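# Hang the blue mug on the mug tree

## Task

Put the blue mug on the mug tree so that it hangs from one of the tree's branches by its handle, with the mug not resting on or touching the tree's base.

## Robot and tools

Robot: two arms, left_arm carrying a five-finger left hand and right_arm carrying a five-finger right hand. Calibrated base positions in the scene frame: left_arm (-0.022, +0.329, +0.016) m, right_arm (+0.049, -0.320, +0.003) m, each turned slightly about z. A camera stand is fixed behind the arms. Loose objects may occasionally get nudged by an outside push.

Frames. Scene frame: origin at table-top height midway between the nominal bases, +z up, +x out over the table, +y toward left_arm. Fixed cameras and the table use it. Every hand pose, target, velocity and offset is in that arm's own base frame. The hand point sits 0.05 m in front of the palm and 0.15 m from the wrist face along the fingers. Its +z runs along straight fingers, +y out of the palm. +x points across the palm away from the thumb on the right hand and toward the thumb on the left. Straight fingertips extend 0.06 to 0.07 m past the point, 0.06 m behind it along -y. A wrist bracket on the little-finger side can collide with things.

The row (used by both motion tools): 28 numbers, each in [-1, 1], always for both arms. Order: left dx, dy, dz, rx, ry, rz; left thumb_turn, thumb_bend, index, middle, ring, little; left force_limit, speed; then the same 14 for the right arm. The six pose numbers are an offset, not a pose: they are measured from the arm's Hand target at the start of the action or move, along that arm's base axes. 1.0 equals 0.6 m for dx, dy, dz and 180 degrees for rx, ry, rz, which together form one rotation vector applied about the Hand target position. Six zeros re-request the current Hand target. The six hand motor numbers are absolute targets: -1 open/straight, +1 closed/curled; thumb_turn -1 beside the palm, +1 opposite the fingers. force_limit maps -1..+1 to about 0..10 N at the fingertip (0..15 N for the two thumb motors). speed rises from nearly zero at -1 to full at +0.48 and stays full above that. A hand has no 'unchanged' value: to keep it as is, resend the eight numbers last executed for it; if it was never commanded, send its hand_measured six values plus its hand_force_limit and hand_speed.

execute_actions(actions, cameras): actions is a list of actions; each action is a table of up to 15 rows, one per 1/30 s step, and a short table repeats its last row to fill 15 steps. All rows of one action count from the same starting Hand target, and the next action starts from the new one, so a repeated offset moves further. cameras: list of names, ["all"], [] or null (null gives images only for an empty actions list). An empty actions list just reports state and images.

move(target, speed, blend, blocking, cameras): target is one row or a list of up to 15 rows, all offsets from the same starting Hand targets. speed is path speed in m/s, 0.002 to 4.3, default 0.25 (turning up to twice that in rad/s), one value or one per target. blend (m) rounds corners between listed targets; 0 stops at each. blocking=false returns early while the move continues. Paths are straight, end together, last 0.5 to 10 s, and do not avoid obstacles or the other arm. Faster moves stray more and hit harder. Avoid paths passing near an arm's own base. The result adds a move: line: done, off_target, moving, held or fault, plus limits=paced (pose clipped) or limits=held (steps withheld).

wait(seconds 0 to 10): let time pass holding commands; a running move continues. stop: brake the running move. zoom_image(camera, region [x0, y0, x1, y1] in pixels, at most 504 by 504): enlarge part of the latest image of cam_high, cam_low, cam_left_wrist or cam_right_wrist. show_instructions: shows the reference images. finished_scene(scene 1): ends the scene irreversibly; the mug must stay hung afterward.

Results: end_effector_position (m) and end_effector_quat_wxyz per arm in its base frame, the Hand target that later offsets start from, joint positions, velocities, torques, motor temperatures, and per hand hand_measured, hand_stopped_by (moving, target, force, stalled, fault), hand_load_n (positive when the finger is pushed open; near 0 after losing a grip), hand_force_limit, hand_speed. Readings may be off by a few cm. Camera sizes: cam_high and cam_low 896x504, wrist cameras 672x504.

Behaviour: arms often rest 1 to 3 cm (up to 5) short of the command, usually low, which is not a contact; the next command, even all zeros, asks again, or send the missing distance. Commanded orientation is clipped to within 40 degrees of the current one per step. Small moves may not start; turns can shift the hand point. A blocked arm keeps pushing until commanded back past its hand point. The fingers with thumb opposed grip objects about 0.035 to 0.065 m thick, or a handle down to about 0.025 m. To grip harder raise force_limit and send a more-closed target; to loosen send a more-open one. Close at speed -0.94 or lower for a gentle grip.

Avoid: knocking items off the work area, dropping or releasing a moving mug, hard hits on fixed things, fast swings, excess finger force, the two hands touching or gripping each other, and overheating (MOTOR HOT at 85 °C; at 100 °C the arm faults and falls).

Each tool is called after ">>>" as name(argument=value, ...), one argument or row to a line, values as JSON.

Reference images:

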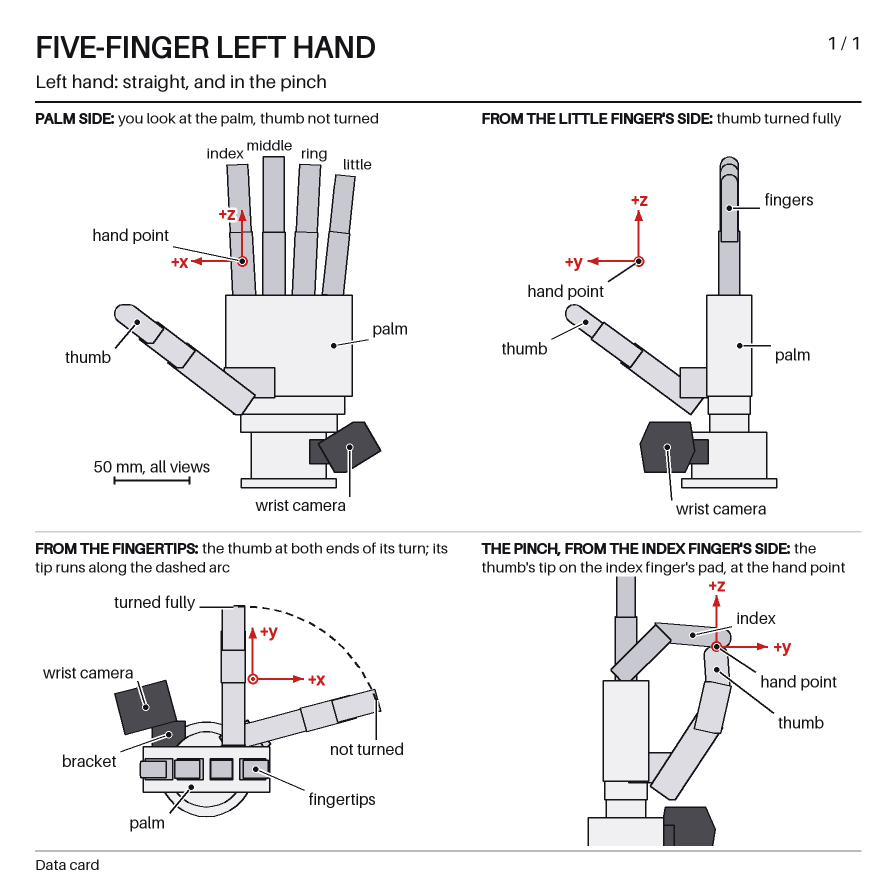

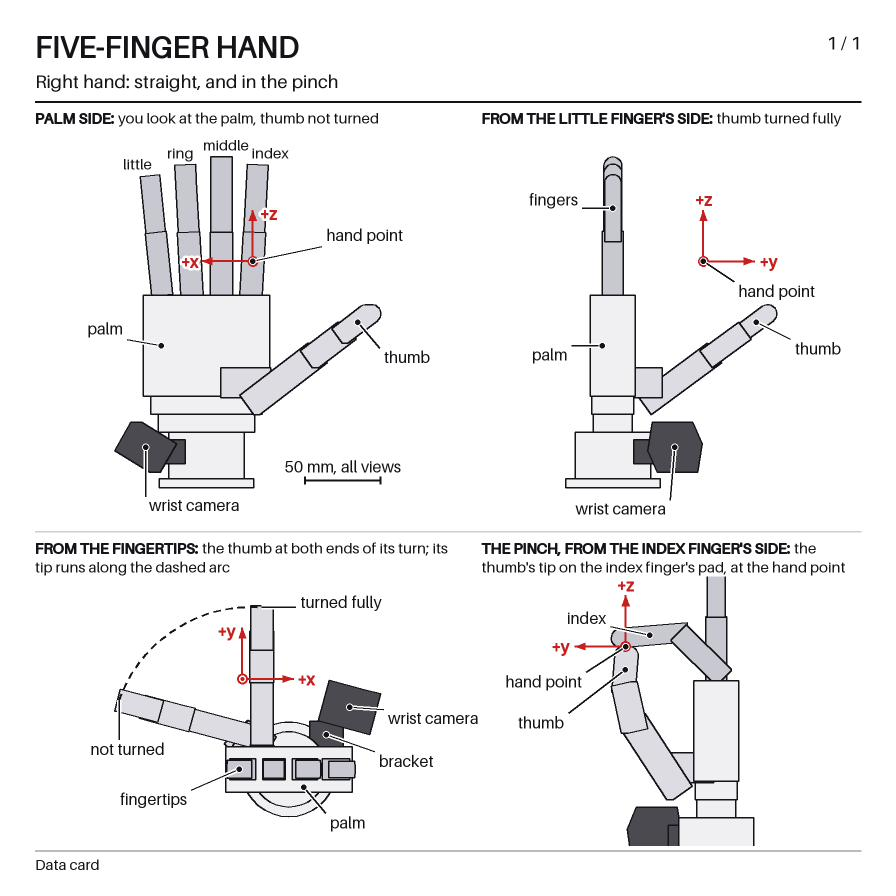

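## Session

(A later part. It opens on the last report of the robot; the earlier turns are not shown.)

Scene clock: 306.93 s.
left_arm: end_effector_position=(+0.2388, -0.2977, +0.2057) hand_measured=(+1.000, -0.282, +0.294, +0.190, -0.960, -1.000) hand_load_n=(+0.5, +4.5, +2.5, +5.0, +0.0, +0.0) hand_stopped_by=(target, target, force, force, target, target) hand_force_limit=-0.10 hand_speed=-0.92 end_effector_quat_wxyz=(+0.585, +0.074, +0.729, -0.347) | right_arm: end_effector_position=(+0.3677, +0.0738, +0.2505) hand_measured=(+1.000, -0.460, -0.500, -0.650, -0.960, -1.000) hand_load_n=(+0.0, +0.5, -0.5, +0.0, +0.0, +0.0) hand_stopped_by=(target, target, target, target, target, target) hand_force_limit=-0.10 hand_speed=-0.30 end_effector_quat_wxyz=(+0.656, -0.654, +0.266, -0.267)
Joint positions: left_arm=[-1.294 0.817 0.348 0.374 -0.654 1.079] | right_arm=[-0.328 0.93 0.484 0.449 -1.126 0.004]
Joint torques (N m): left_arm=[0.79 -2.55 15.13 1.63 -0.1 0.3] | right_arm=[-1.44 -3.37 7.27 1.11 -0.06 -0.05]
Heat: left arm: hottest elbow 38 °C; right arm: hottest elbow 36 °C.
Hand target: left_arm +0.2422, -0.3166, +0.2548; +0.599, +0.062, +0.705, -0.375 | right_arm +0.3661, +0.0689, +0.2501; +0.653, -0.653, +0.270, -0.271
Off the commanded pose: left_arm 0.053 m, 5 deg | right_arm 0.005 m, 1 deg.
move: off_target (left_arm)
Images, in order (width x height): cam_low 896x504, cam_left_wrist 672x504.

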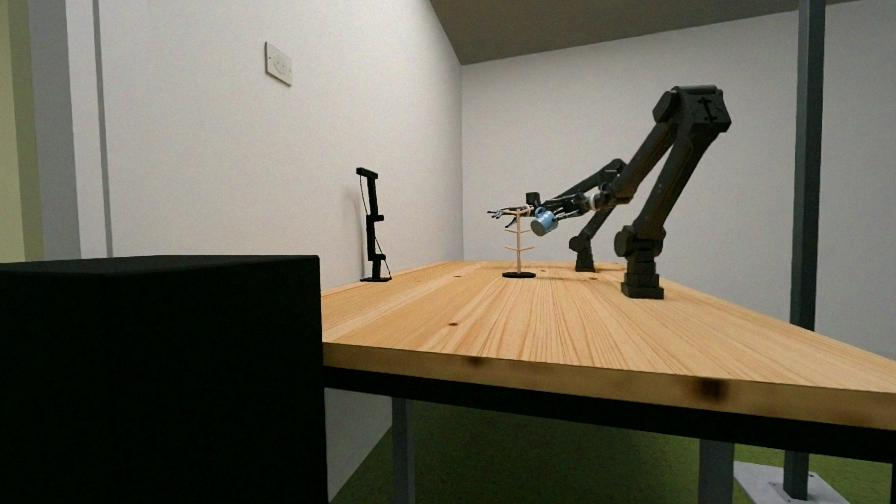

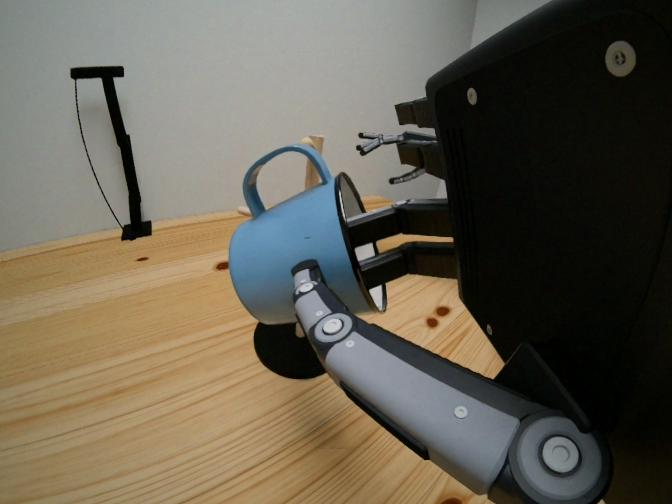

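>>> move(
  target=[0,0,0.0333,0,0,0,1,-0.28,0.5,0.4,-0.96,-1,-0.1,-0.92,0,0,0,0,0,0,1,-0.46,-0.5,-0.65,-0.96,-1,-0.1,-0.3],
  speed=0.05,
  cameras=["cam_low","cam_left_wrist"],
)

>>> zoom_image(
  camera="cam_left_wrist",
  region=[235, 115, 345, 225],
)

>>> zoom_image(
  camera="cam_low",
  region=[500, 180, 590, 260],
)

Scene clock: 311.33 s.
left_arm: end_effector_position=(+0.2396, -0.3003, +0.2276) hand_measured=(+1.000, -0.282, +0.294, +0.190, -0.960, -1.000) hand_load_n=(+0.5, +5.0, +3.0, +5.0, +0.0, +0.0) hand_stopped_by=(target, target, force, force, target, target) hand_force_limit=-0.10 hand_speed=-0.92 end_effector_quat_wxyz=(+0.586, +0.073, +0.728, -0.349) | right_arm: end_effector_position=(+0.3677, +0.0738, +0.2505) hand_measured=(+1.000, -0.460, -0.500, -0.650, -0.960, -1.000) hand_load_n=(+0.0, +0.0, +0.0, +0.0, +0.0, +0.0) hand_stopped_by=(target, target, target, target, target, target) hand_force_limit=-0.10 hand_speed=-0.30 end_effector_quat_wxyz=(+0.656, -0.654, +0.266, -0.267)
Joint positions: left_arm=[-1.294 0.785 0.395 0.302 -0.655 1.079] | right_arm=[-0.328 0.93 0.484 0.449 -1.126 0.004]
Joint torques (N m): left_arm=[0.15 -2.26 15.12 1.7 -0.03 0.27] | right_arm=[-1.44 -3.49 7.25 1.13 -0.06 -0.05]
Heat: left arm: hottest elbow 38 °C; right arm: hottest elbow 36 °C.
Hand target: left_arm +0.2422, -0.3167, +0.2749; +0.599, +0.062, +0.704, -0.375 | right_arm +0.3661, +0.0689, +0.2501; +0.653, -0.653, +0.270, -0.271
Off the commanded pose: left_arm 0.050 m, 4 deg | right_arm 0.005 m, 1 deg.
move: off_target (left_arm)
Images, in order (width x height): cam_low 896x504, cam_left_wrist 672x504.

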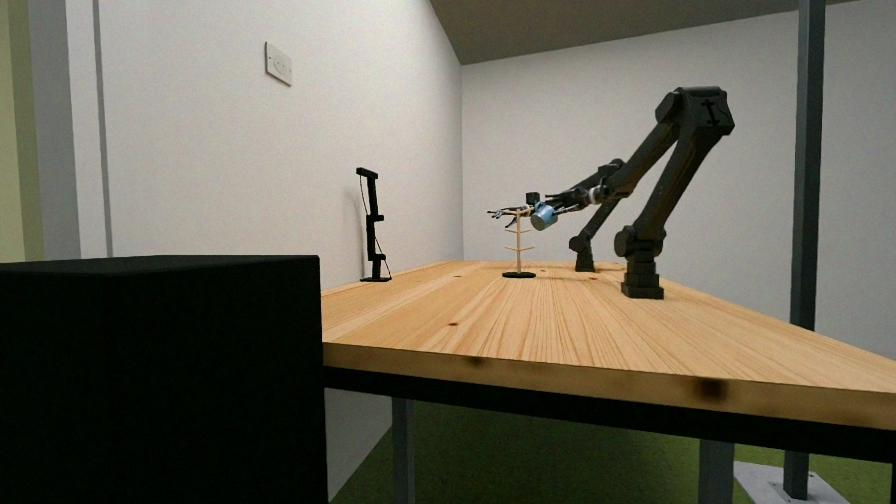

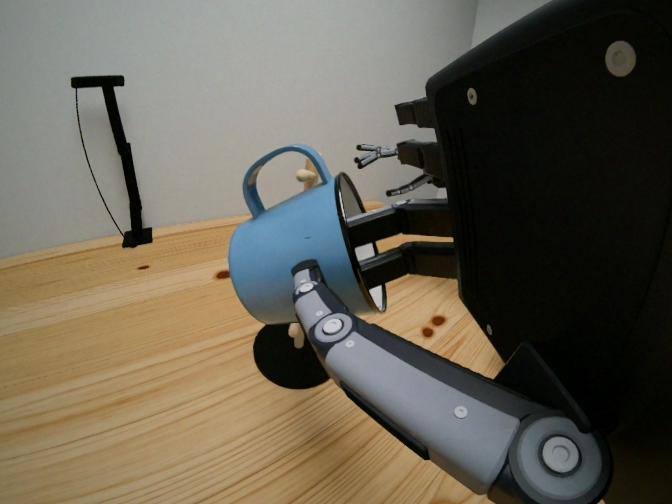

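Scaled by 4.582 from the camera's 672x504 image, which has a finer 960x720 frame.

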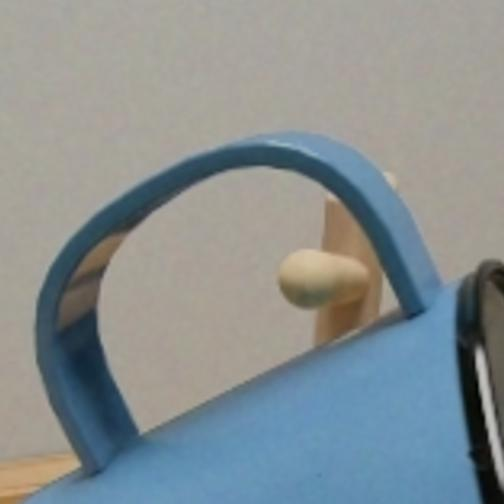

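Scaled by 5.600 from the camera's 896x504 image, which has a finer 1280x720 frame.

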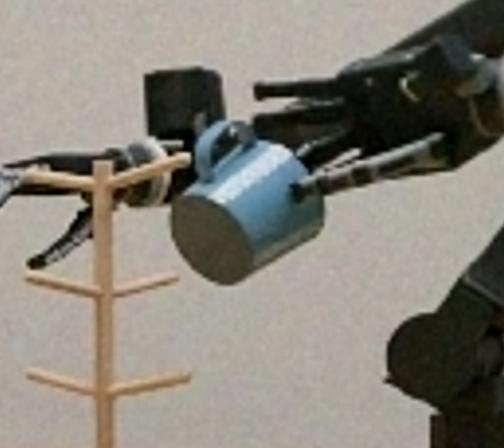

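>>> move(
  target=[0.04,-0.0301,-0.005,0,0,0,1,-0.28,0.5,0.4,-0.96,-1,-0.1,-0.92,0,0,0,0,0,0,1,-0.46,-0.5,-0.65,-0.96,-1,-0.1,-0.3],
  speed=0.04,
  cameras=["cam_low","cam_left_wrist"],
)

>>> zoom_image(
  camera="cam_left_wrist",
  region=[235, 115, 345, 225],
)

>>> zoom_image(
  camera="cam_low",
  region=[500, 180, 590, 260],
)

Scene clock: 316.37 s.
left_arm: end_effector_position=(+0.2538, -0.3166, +0.2236) hand_measured=(+1.000, -0.282, +0.294, +0.190, -0.960, -1.000) hand_load_n=(+0.5, +5.0, +3.0, +5.0, +0.0, +0.0) hand_stopped_by=(target, target, force, force, target, target) hand_force_limit=-0.10 hand_speed=-0.92 end_effector_quat_wxyz=(+0.579, +0.080, +0.732, -0.349) | right_arm: end_effector_position=(+0.3677, +0.0738, +0.2505) hand_measured=(+1.000, -0.460, -0.500, -0.650, -0.960, -1.000) hand_load_n=(+0.0, +0.0, +0.0, +0.0, +0.0, +0.0) hand_stopped_by=(target, target, target, target, target, target) hand_force_limit=-0.10 hand_speed=-0.30 end_effector_quat_wxyz=(+0.656, -0.654, +0.266, -0.267)
Joint positions: left_arm=[-1.248 0.866 0.428 0.335 -0.595 1.079] | right_arm=[-0.328 0.93 0.484 0.449 -1.126 0.004]
Joint torques (N m): left_arm=[2.37 -1.85 14.97 2.67 0.2 0.26] | right_arm=[-1.44 -3.49 7.28 1.1 -0.06 -0.05]
Heat: left arm: hottest elbow 39 °C; right arm: hottest elbow 36 °C.
Hand target: left_arm +0.2662, -0.3347, +0.2719; +0.599, +0.062, +0.704, -0.375 | right_arm +0.3661, +0.0689, +0.2501; +0.653, -0.653, +0.270, -0.271
Off the commanded pose: left_arm 0.053 m, 5 deg | right_arm 0.005 m, 1 deg.
move: off_target (left_arm)
Images, in order (width x height): cam_low 896x504, cam_left_wrist 672x504.

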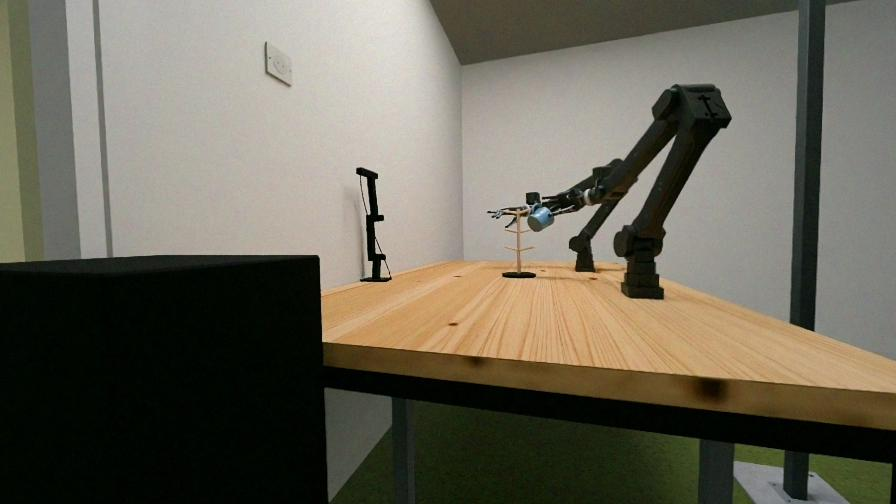

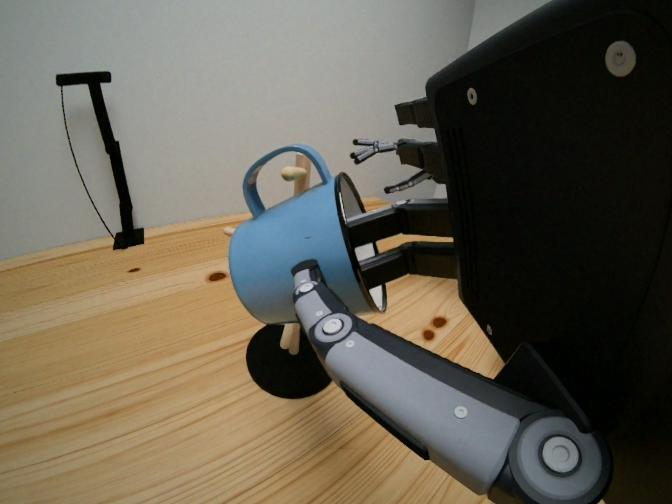

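Scaled by 4.582 from the camera's 672x504 image, which has a finer 960x720 frame.

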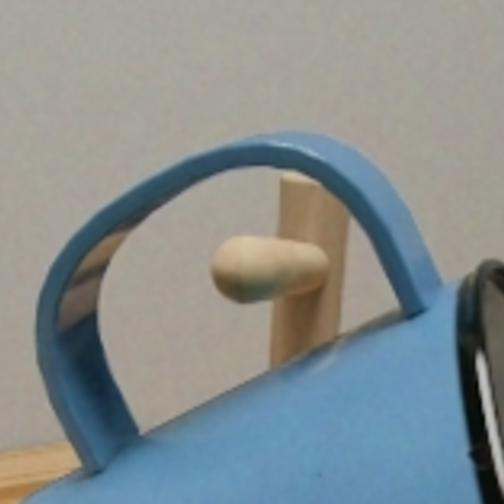

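Scaled by 5.600 from the camera's 896x504 image, which has a finer 1280x720 frame.

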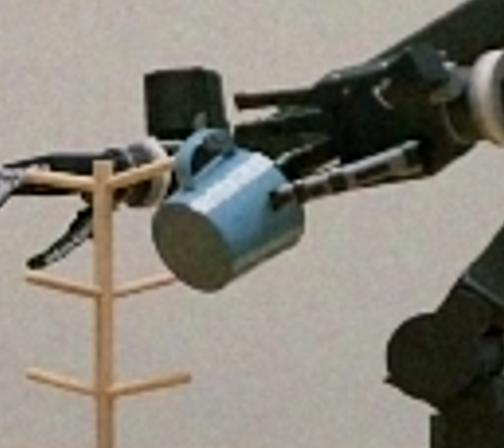

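>>> move(
  target=[0.04, -0.0301, 0, 0, 0, 0, 1, -0.28, 0.5, 0.4, -0.96, -1, -0.1, -0.92, 0, 0, 0, 0, 0, 0, 1, -0.46, -0.5, -0.65, -0.96, -1, -0.1, -0.3],
  speed=0.05,
  cameras=["all"],
)

Scene clock: 320.73 s.
left_arm: end_effector_position=(+0.2763, -0.3342, +0.2234) hand_measured=(+1.000, -0.282, +0.294, +0.190, -0.960, -1.000) hand_load_n=(+0.5, +5.0, +2.5, +5.0, +0.0, +0.0) hand_stopped_by=(target, target, force, force, target, target) hand_force_limit=-0.10 hand_speed=-0.92 end_effector_quat_wxyz=(+0.577, +0.078, +0.734, -0.349) | right_arm: end_effector_position=(+0.3677, +0.0738, +0.2505) hand_measured=(+1.000, -0.460, -0.500, -0.650, -0.960, -1.000) hand_load_n=(+0.0, +0.0, +0.0, +0.0, +0.0, -0.5) hand_stopped_by=(target, target, target, target, target, target) hand_force_limit=-0.10 hand_speed=-0.30 end_effector_quat_wxyz=(+0.656, -0.654, +0.266, -0.267)
Joint positions: left_arm=[-1.189 0.961 0.476 0.382 -0.536 1.079] | right_arm=[-0.328 0.93 0.484 0.449 -1.126 0.004]
Joint torques (N m): left_arm=[2.08 -2.9 14.76 2.69 0.23 0.27] | right_arm=[-1.44 -3.55 7.25 1.13 -0.06 -0.05]
Heat: left arm: hottest elbow 39 °C; right arm: hottest elbow 36 °C.
Hand target: left_arm +0.2902, -0.3527, +0.2719; +0.599, +0.062, +0.704, -0.375 | right_arm +0.3661, +0.0689, +0.2501; +0.653, -0.653, +0.270, -0.271
Off the commanded pose: left_arm 0.054 m, 5 deg | right_arm 0.005 m, 1 deg.
move: off_target (left_arm)

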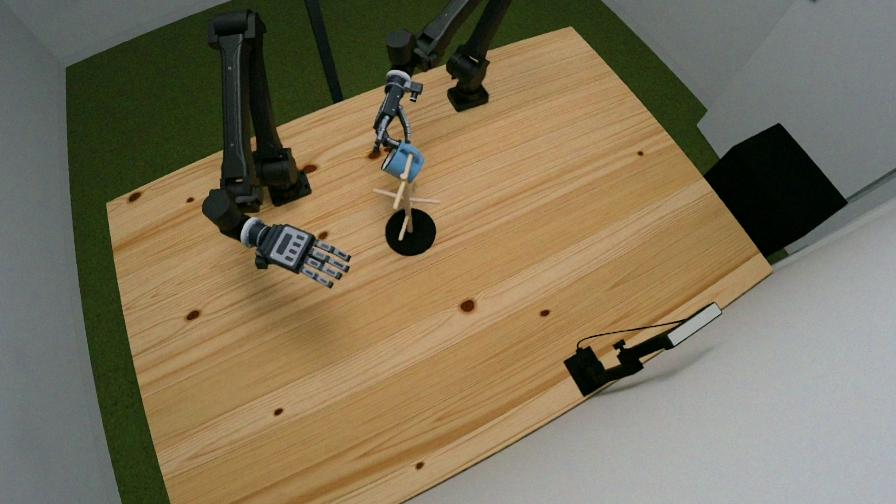

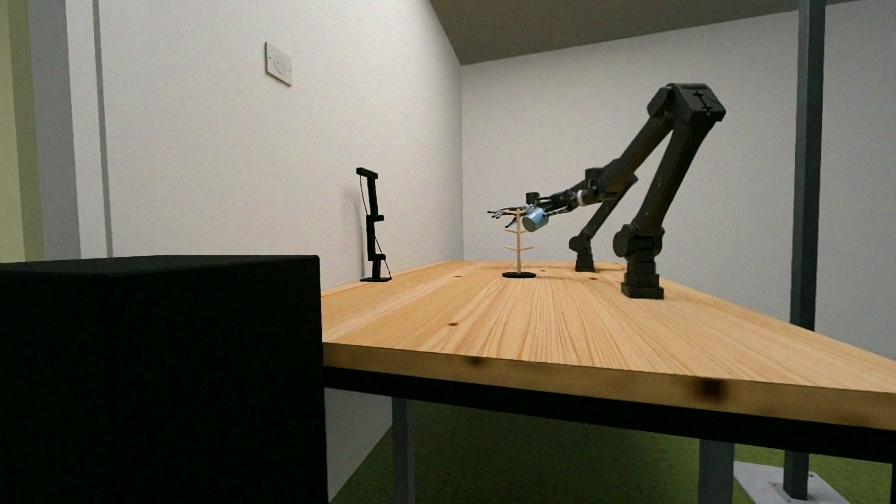

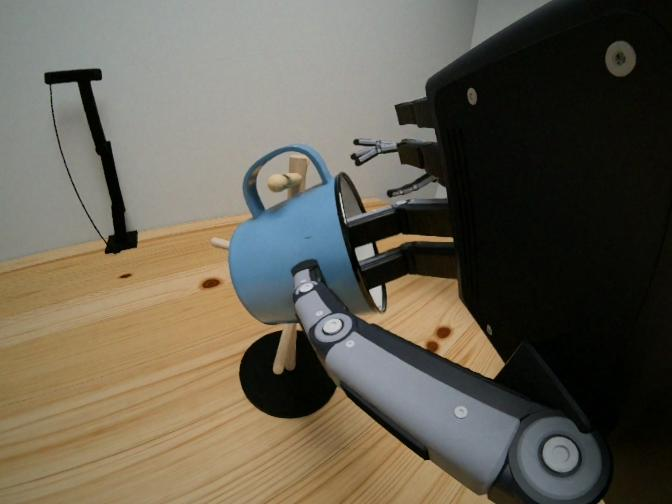

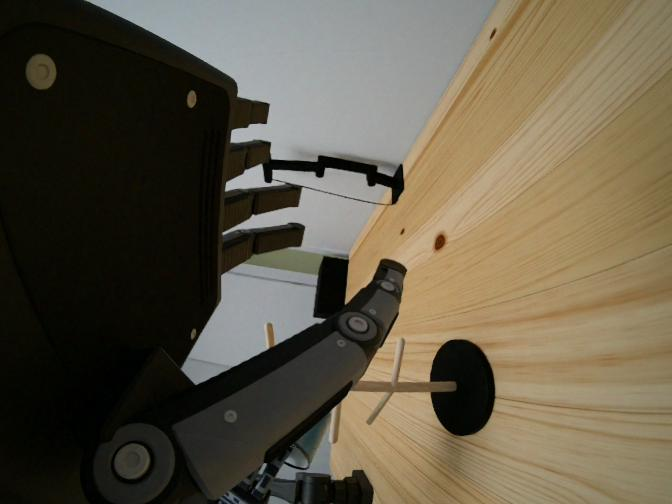

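>>> zoom_image(
  camera="cam_left_wrist",
  region=[225, 115, 345, 225],
)

>>> zoom_image(
  camera="cam_low",
  region=[480, 180, 580, 260],
)

>>> zoom_image(
  camera="cam_high",
  region=[360, 90, 460, 210],
)

Scaled by 4.200 from the camera's 672x504 image, which has a finer 960x720 frame.

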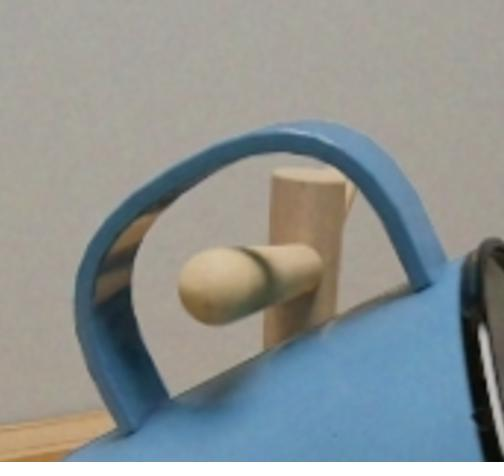

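Scaled by 5.040 from the camera's 896x504 image, which has a finer 1280x720 frame.

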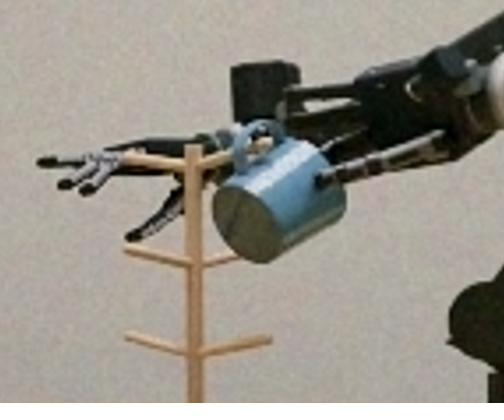

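Scaled by 4.200 from the camera's 896x504 image, which has a finer 1280x720 frame.

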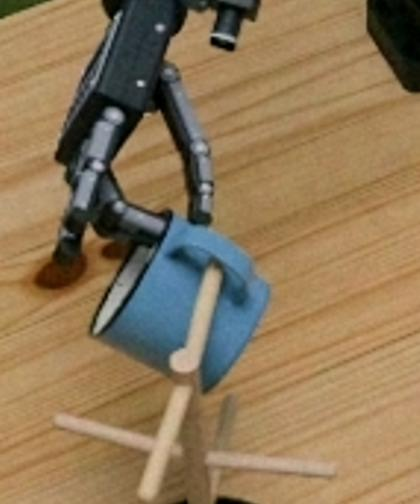

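>>> move(
  target=[0.0293, -0.0221, 0, 0, 0, 0, 1, -0.28, 0.5, 0.4, -0.96, -1, -0.1, -0.92, 0, 0, 0, 0, 0, 0, 1, -0.46, -0.5, -0.65, -0.96, -1, -0.1, -0.3],
  speed=0.04,
  cameras=["all"],
)

>>> zoom_image(
  camera="cam_left_wrist",
  region=[225, 115, 345, 225],
)

>>> zoom_image(
  camera="cam_low",
  region=[480, 180, 580, 260],
)

>>> zoom_image(
  camera="cam_high",
  region=[360, 90, 460, 210],
)

Scene clock: 326.20 s.
left_arm: end_effector_position=(+0.2926, -0.3473, +0.2231) hand_measured=(+1.000, -0.282, +0.294, +0.190, -0.960, -1.000) hand_load_n=(+0.5, +4.5, +3.0, +5.0, +0.0, +0.0) hand_stopped_by=(target, target, force, force, target, target) hand_force_limit=-0.10 hand_speed=-0.92 end_effector_quat_wxyz=(+0.576, +0.077, +0.735, -0.350) | right_arm: end_effector_position=(+0.3677, +0.0738, +0.2505) hand_measured=(+1.000, -0.460, -0.500, -0.650, -0.960, -1.000) hand_load_n=(+0.0, +0.0, +0.0, +0.0, +0.0, +0.0) hand_stopped_by=(target, target, target, target, target, target) hand_force_limit=-0.10 hand_speed=-0.30 end_effector_quat_wxyz=(+0.656, -0.654, +0.266, -0.267)
Joint positions: left_arm=[-1.153 1.028 0.514 0.409 -0.5 1.079] | right_arm=[-0.328 0.93 0.484 0.449 -1.126 0.004]
Joint torques (N m): left_arm=[2.43 -3.43 14.72 2.88 0.21 0.26] | right_arm=[-1.49 -3.43 7.25 1.13 -0.06 -0.05]
Heat: left arm: hottest elbow 40 °C; right arm: hottest elbow 36 °C.
Hand target: left_arm +0.3078, -0.3661, +0.2718; +0.599, +0.062, +0.704, -0.375 | right_arm +0.3661, +0.0689, +0.2501; +0.653, -0.653, +0.270, -0.271
Off the commanded pose: left_arm 0.054 m, 6 deg | right_arm 0.005 m, 1 deg.
move: off_target (left_arm)

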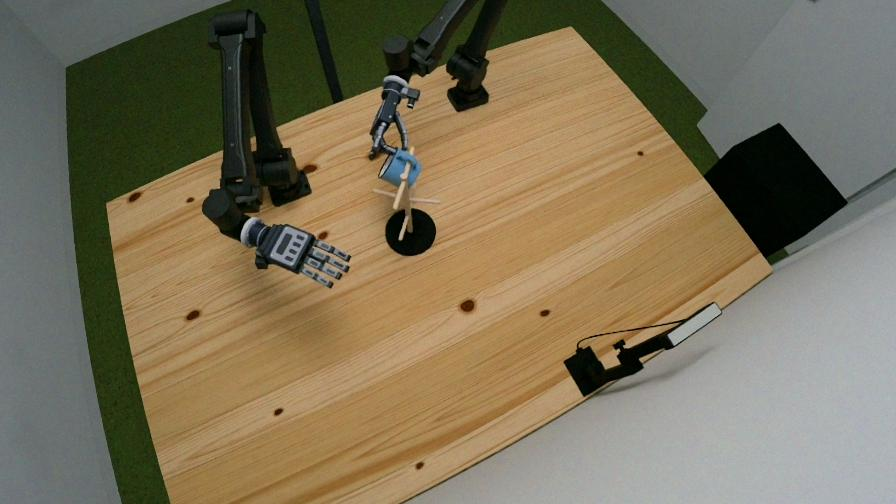

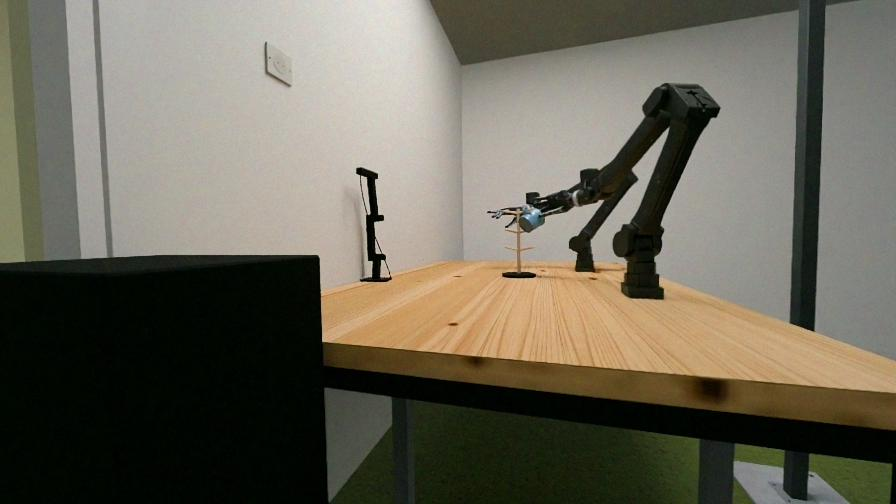

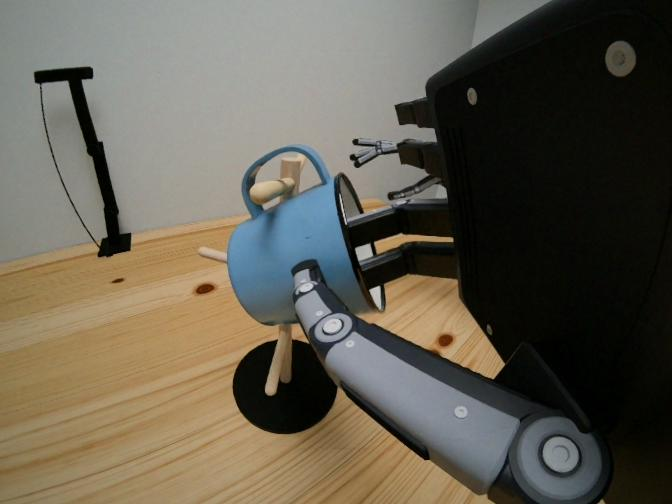

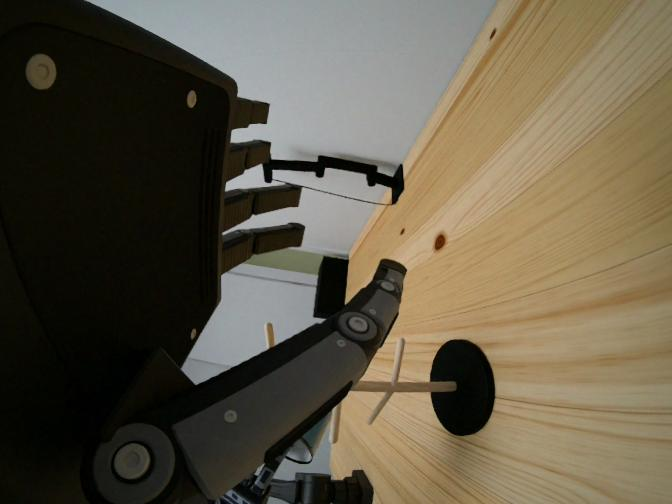

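Scaled by 4.200 from the camera's 672x504 image, which has a finer 960x720 frame.

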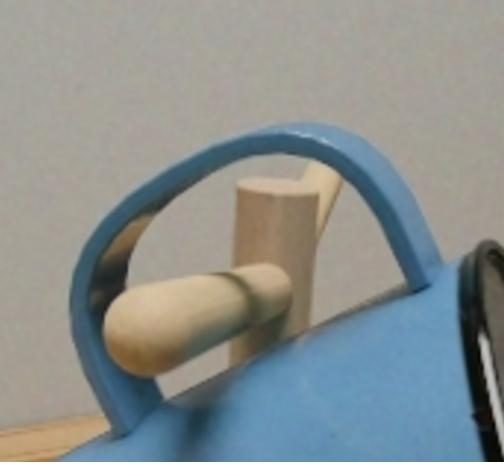

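Scaled by 5.040 from the camera's 896x504 image, which has a finer 1280x720 frame.

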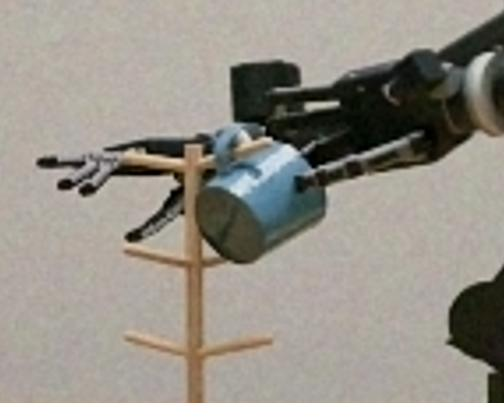

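Scaled by 4.200 from the camera's 896x504 image, which has a finer 1280x720 frame.

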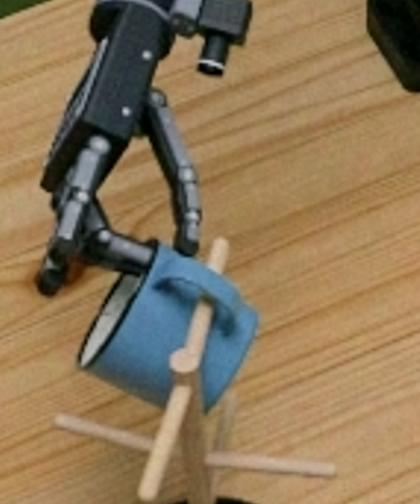

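>>> zoom_image(
  camera="cam_right_wrist",
  region=[250, 310, 480, 500],
)

>>> zoom_image(
  camera="cam_high",
  region=[380, 140, 440, 200],
)

>>> zoom_image(
  camera="cam_low",
  region=[500, 195, 560, 245],
)

Scaled by 2.191 from the camera's 672x504 image, which has a finer 960x720 frame.

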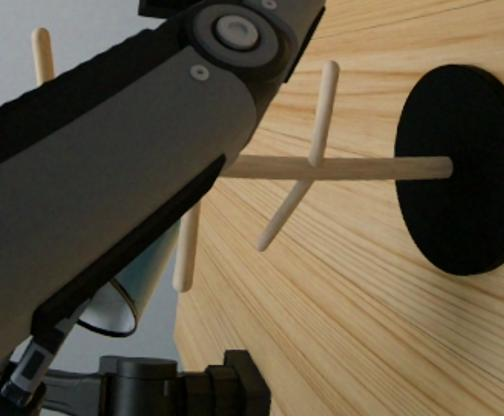

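Scaled by 8.400 from the camera's 896x504 image, which has a finer 1280x720 frame.

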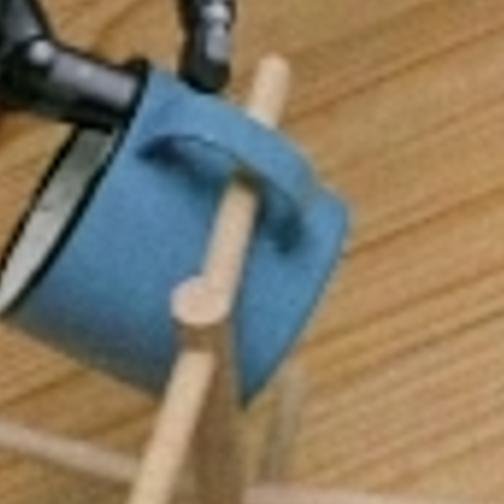

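Scaled by 8.400 from the camera's 896x504 image, which has a finer 1280x720 frame.

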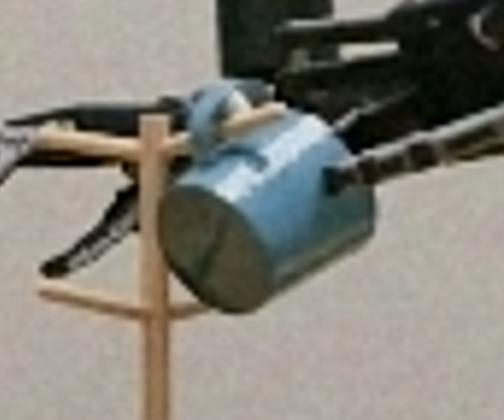

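>>> move(
  target=[0, 0, -0.0333, 0, 0, 0, 1, -0.28, 0.5, 0.4, -0.96, -1, -0.1, -0.92, 0, 0, 0, 0, 0, 0, 1, -0.46, -0.5, -0.65, -0.96, -1, -0.1, -0.3],
  speed=0.04,
)

Scene clock: 334.73 s.
left_arm: end_effector_position=(+0.2970, -0.3557, +0.2228) hand_measured=(+1.000, -0.282, +0.294, +0.190, -0.960, -1.000) hand_load_n=(+0.0, +4.5, +5.5, +4.5, +0.0, +0.0) hand_stopped_by=(target, target, force, force, target, target) hand_force_limit=-0.10 hand_speed=-0.92 end_effector_quat_wxyz=(+0.583, +0.071, +0.725, -0.361) | right_arm: end_effector_position=(+0.3677, +0.0738, +0.2505) hand_measured=(+1.000, -0.460, -0.500, -0.650, -0.960, -1.000) hand_load_n=(+0.0, +0.0, +0.0, +0.0, +0.0, +0.0) hand_stopped_by=(target, target, target, target, target, target) hand_force_limit=-0.10 hand_speed=-0.30 end_effector_quat_wxyz=(+0.656, -0.654, +0.266, -0.267)
Joint positions: left_arm=[-1.152 1.07 0.514 0.487 -0.5 1.081] | right_arm=[-0.328 0.93 0.484 0.449 -1.126 0.004]
Joint torques (N m): left_arm=[2.26 -3.49 12.07 2.78 0.32 0.29] | right_arm=[-1.38 -3.43 7.25 1.13 -0.06 -0.04]
Motor temperatures (°C): left_arm=[26 35 42 32 28 28] | right_arm=[29 31 36 27 25 31]
Heat: left arm: hottest elbow 42 °C; right arm: hottest elbow 36 °C.
Hand target: left_arm +0.3079, -0.3659, +0.2518; +0.599, +0.062, +0.704, -0.375 | right_arm +0.3661, +0.0689, +0.2501; +0.653, -0.653, +0.270, -0.271
Off the commanded pose: left_arm 0.033 m, 4 deg | right_arm 0.005 m, 1 deg.
move: off_target (left_arm)

>>> move(
  target=[-0.012, 0.009, 0, 0, 0, 0, 1, -0.28, 0.5, 0.4, -0.96, -1, -0.1, -0.92, 0, 0, 0, 0, 0, 0, 1, -0.46, -0.5, -0.65, -0.96, -1, -0.1, -0.3],
  speed=0.04,
  cameras=["cam_high", "cam_low", "cam_left_wrist"],
)

>>> zoom_image(
  camera="cam_left_wrist",
  region=[225, 115, 345, 225],
)

>>> zoom_image(
  camera="cam_low",
  region=[500, 195, 560, 245],
)

>>> zoom_image(
  camera="cam_high",
  region=[380, 140, 440, 200],
)

Scene clock: 336.73 s.
left_arm: end_effector_position=(+0.2974, -0.3548, +0.2229) hand_measured=(+1.000, -0.282, +0.294, +0.190, -0.960, -1.000) hand_load_n=(+0.0, +4.5, +4.5, +5.5, +0.0, +0.0) hand_stopped_by=(target, target, force, force, target, target) hand_force_limit=-0.10 hand_speed=-0.92 end_effector_quat_wxyz=(+0.584, +0.069, +0.725, -0.359) | right_arm: end_effector_position=(+0.3677, +0.0738, +0.2505) hand_measured=(+1.000, -0.460, -0.500, -0.650, -0.960, -1.000) hand_load_n=(+0.5, +0.0, +0.0, +0.0, +0.0, +0.0) hand_stopped_by=(target, target, target, target, target, target) hand_force_limit=-0.10 hand_speed=-0.30 end_effector_quat_wxyz=(+0.656, -0.654, +0.266, -0.267)
Joint positions: left_arm=[-1.152 1.07 0.514 0.487 -0.505 1.081] | right_arm=[-0.328 0.93 0.484 0.449 -1.126 0.004]
Joint torques (N m): left_arm=[1.14 -5.95 10.8 2.44 -0.04 0.24] | right_arm=[-1.44 -3.43 7.27 1.13 -0.06 -0.05]
Heat: left arm: hottest elbow 42 °C; right arm: hottest elbow 36 °C.
Hand target: left_arm +0.3007, -0.3605, +0.2517; +0.599, +0.062, +0.705, -0.375 | right_arm +0.3661, +0.0689, +0.2501; +0.653, -0.653, +0.270, -0.271
Off the commanded pose: left_arm 0.030 m, 4 deg | right_arm 0.005 m, 1 deg.
move: off_target (left_arm)
Images, in order (width x height): cam_high 896x504, cam_low 896x504, cam_left_wrist 672x504.

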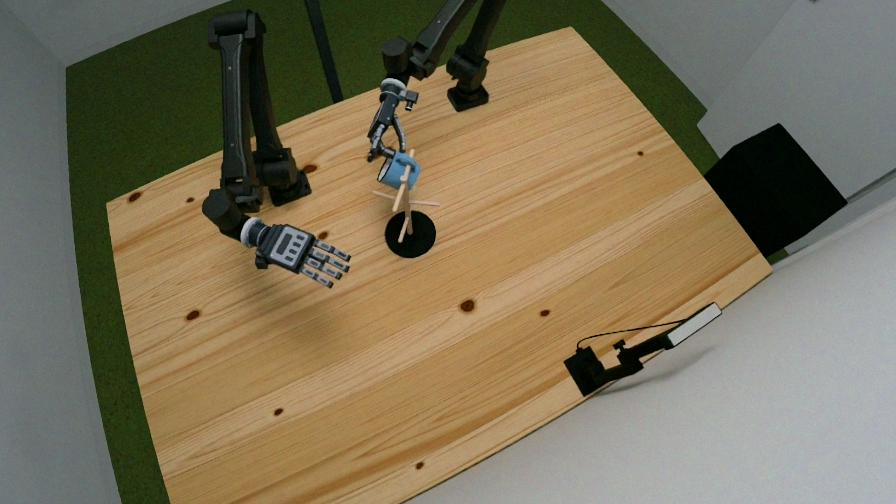

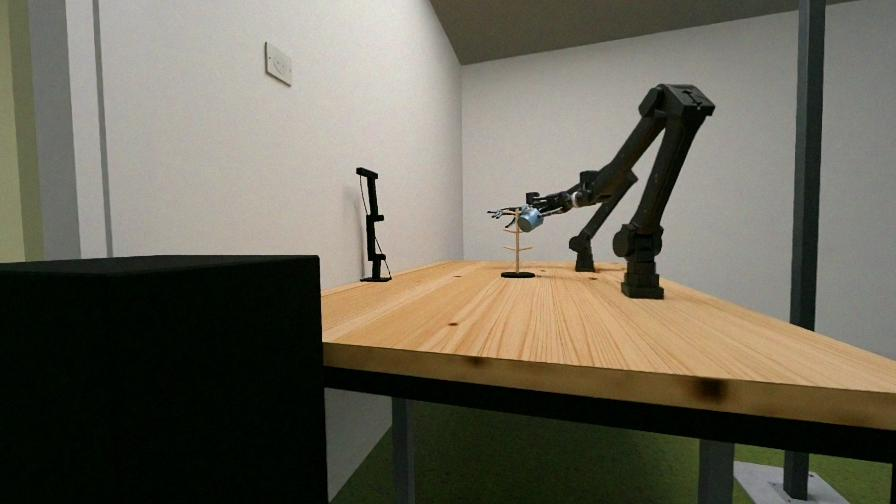

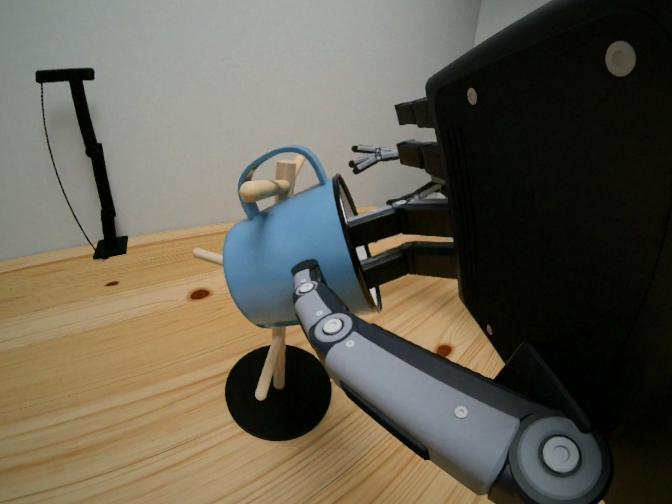

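Scaled by 4.200 from the camera's 672x504 image, which has a finer 960x720 frame.

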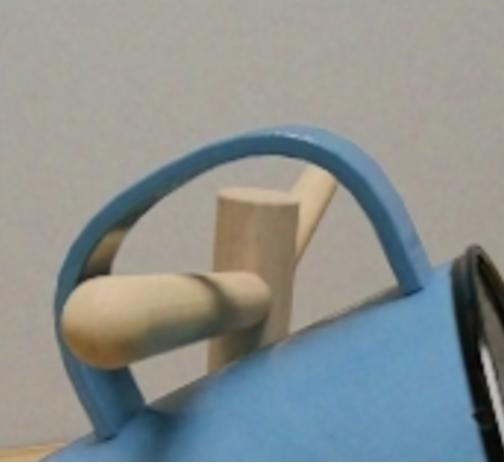

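Scaled by 8.400 from the camera's 896x504 image, which has a finer 1280x720 frame.

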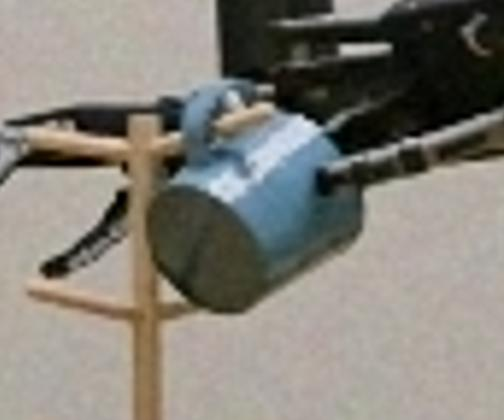

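Scaled by 8.400 from the camera's 896x504 image, which has a finer 1280x720 frame.

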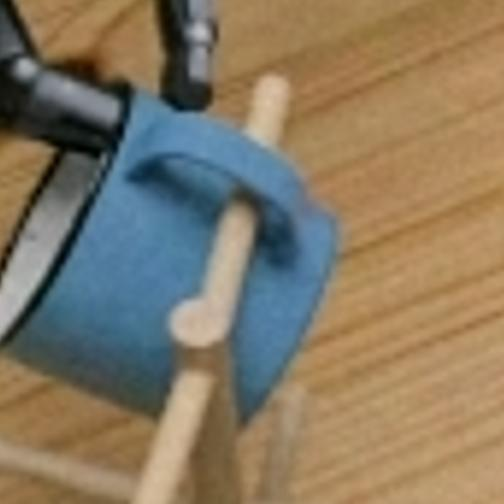

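>>> move(
  target=[-0.024, 0.022, 0, 0, 0, 0, 1, -0.28, 0.5, 0.4, -0.96, -1, -0.1, -0.92, 0, 0, 0, 0, 0, 0, 1, -0.46, -0.5, -0.65, -0.96, -1, -0.1, -0.3],
  speed=0.04,
)

Scene clock: 339.03 s.
left_arm: end_effector_position=(+0.2884, -0.3475, +0.2355) hand_measured=(+1.000, -0.282, +0.294, +0.190, -0.960, -1.000) hand_load_n=(-0.5, +4.0, +1.0, +6.0, +0.0, +0.0) hand_stopped_by=(target, target, force, force, target, target) hand_force_limit=-0.10 hand_speed=-0.92 end_effector_quat_wxyz=(+0.590, +0.062, +0.716, -0.368) | right_arm: end_effector_position=(+0.3677, +0.0738, +0.2505) hand_measured=(+1.000, -0.460, -0.500, -0.650, -0.960, -1.000) hand_load_n=(+0.0, +0.0, +0.0, +0.0, +0.0, +0.0) hand_stopped_by=(target, target, target, target, target, target) hand_force_limit=-0.10 hand_speed=-0.30 end_effector_quat_wxyz=(+0.656, -0.654, +0.266, -0.267)
Joint positions: left_arm=[-1.172 1.015 0.499 0.479 -0.528 1.081] | right_arm=[-0.328 0.93 0.484 0.449 -1.126 0.004]
Joint torques (N m): left_arm=[0.21 -5.71 9.1 2.02 -0.17 0.23] | right_arm=[-1.44 -3.49 7.3 1.1 -0.05 -0.05]
Heat: left arm: hottest elbow 42 °C; right arm: hottest elbow 36 °C.
Hand target: left_arm +0.2863, -0.3474, +0.2518; +0.599, +0.062, +0.704, -0.375 | right_arm +0.3661, +0.0689, +0.2501; +0.653, -0.653, +0.270, -0.271
Off the commanded pose: left_arm 0.016 m, 2 deg | right_arm 0.005 m, 1 deg.
move: off_target (left_arm)


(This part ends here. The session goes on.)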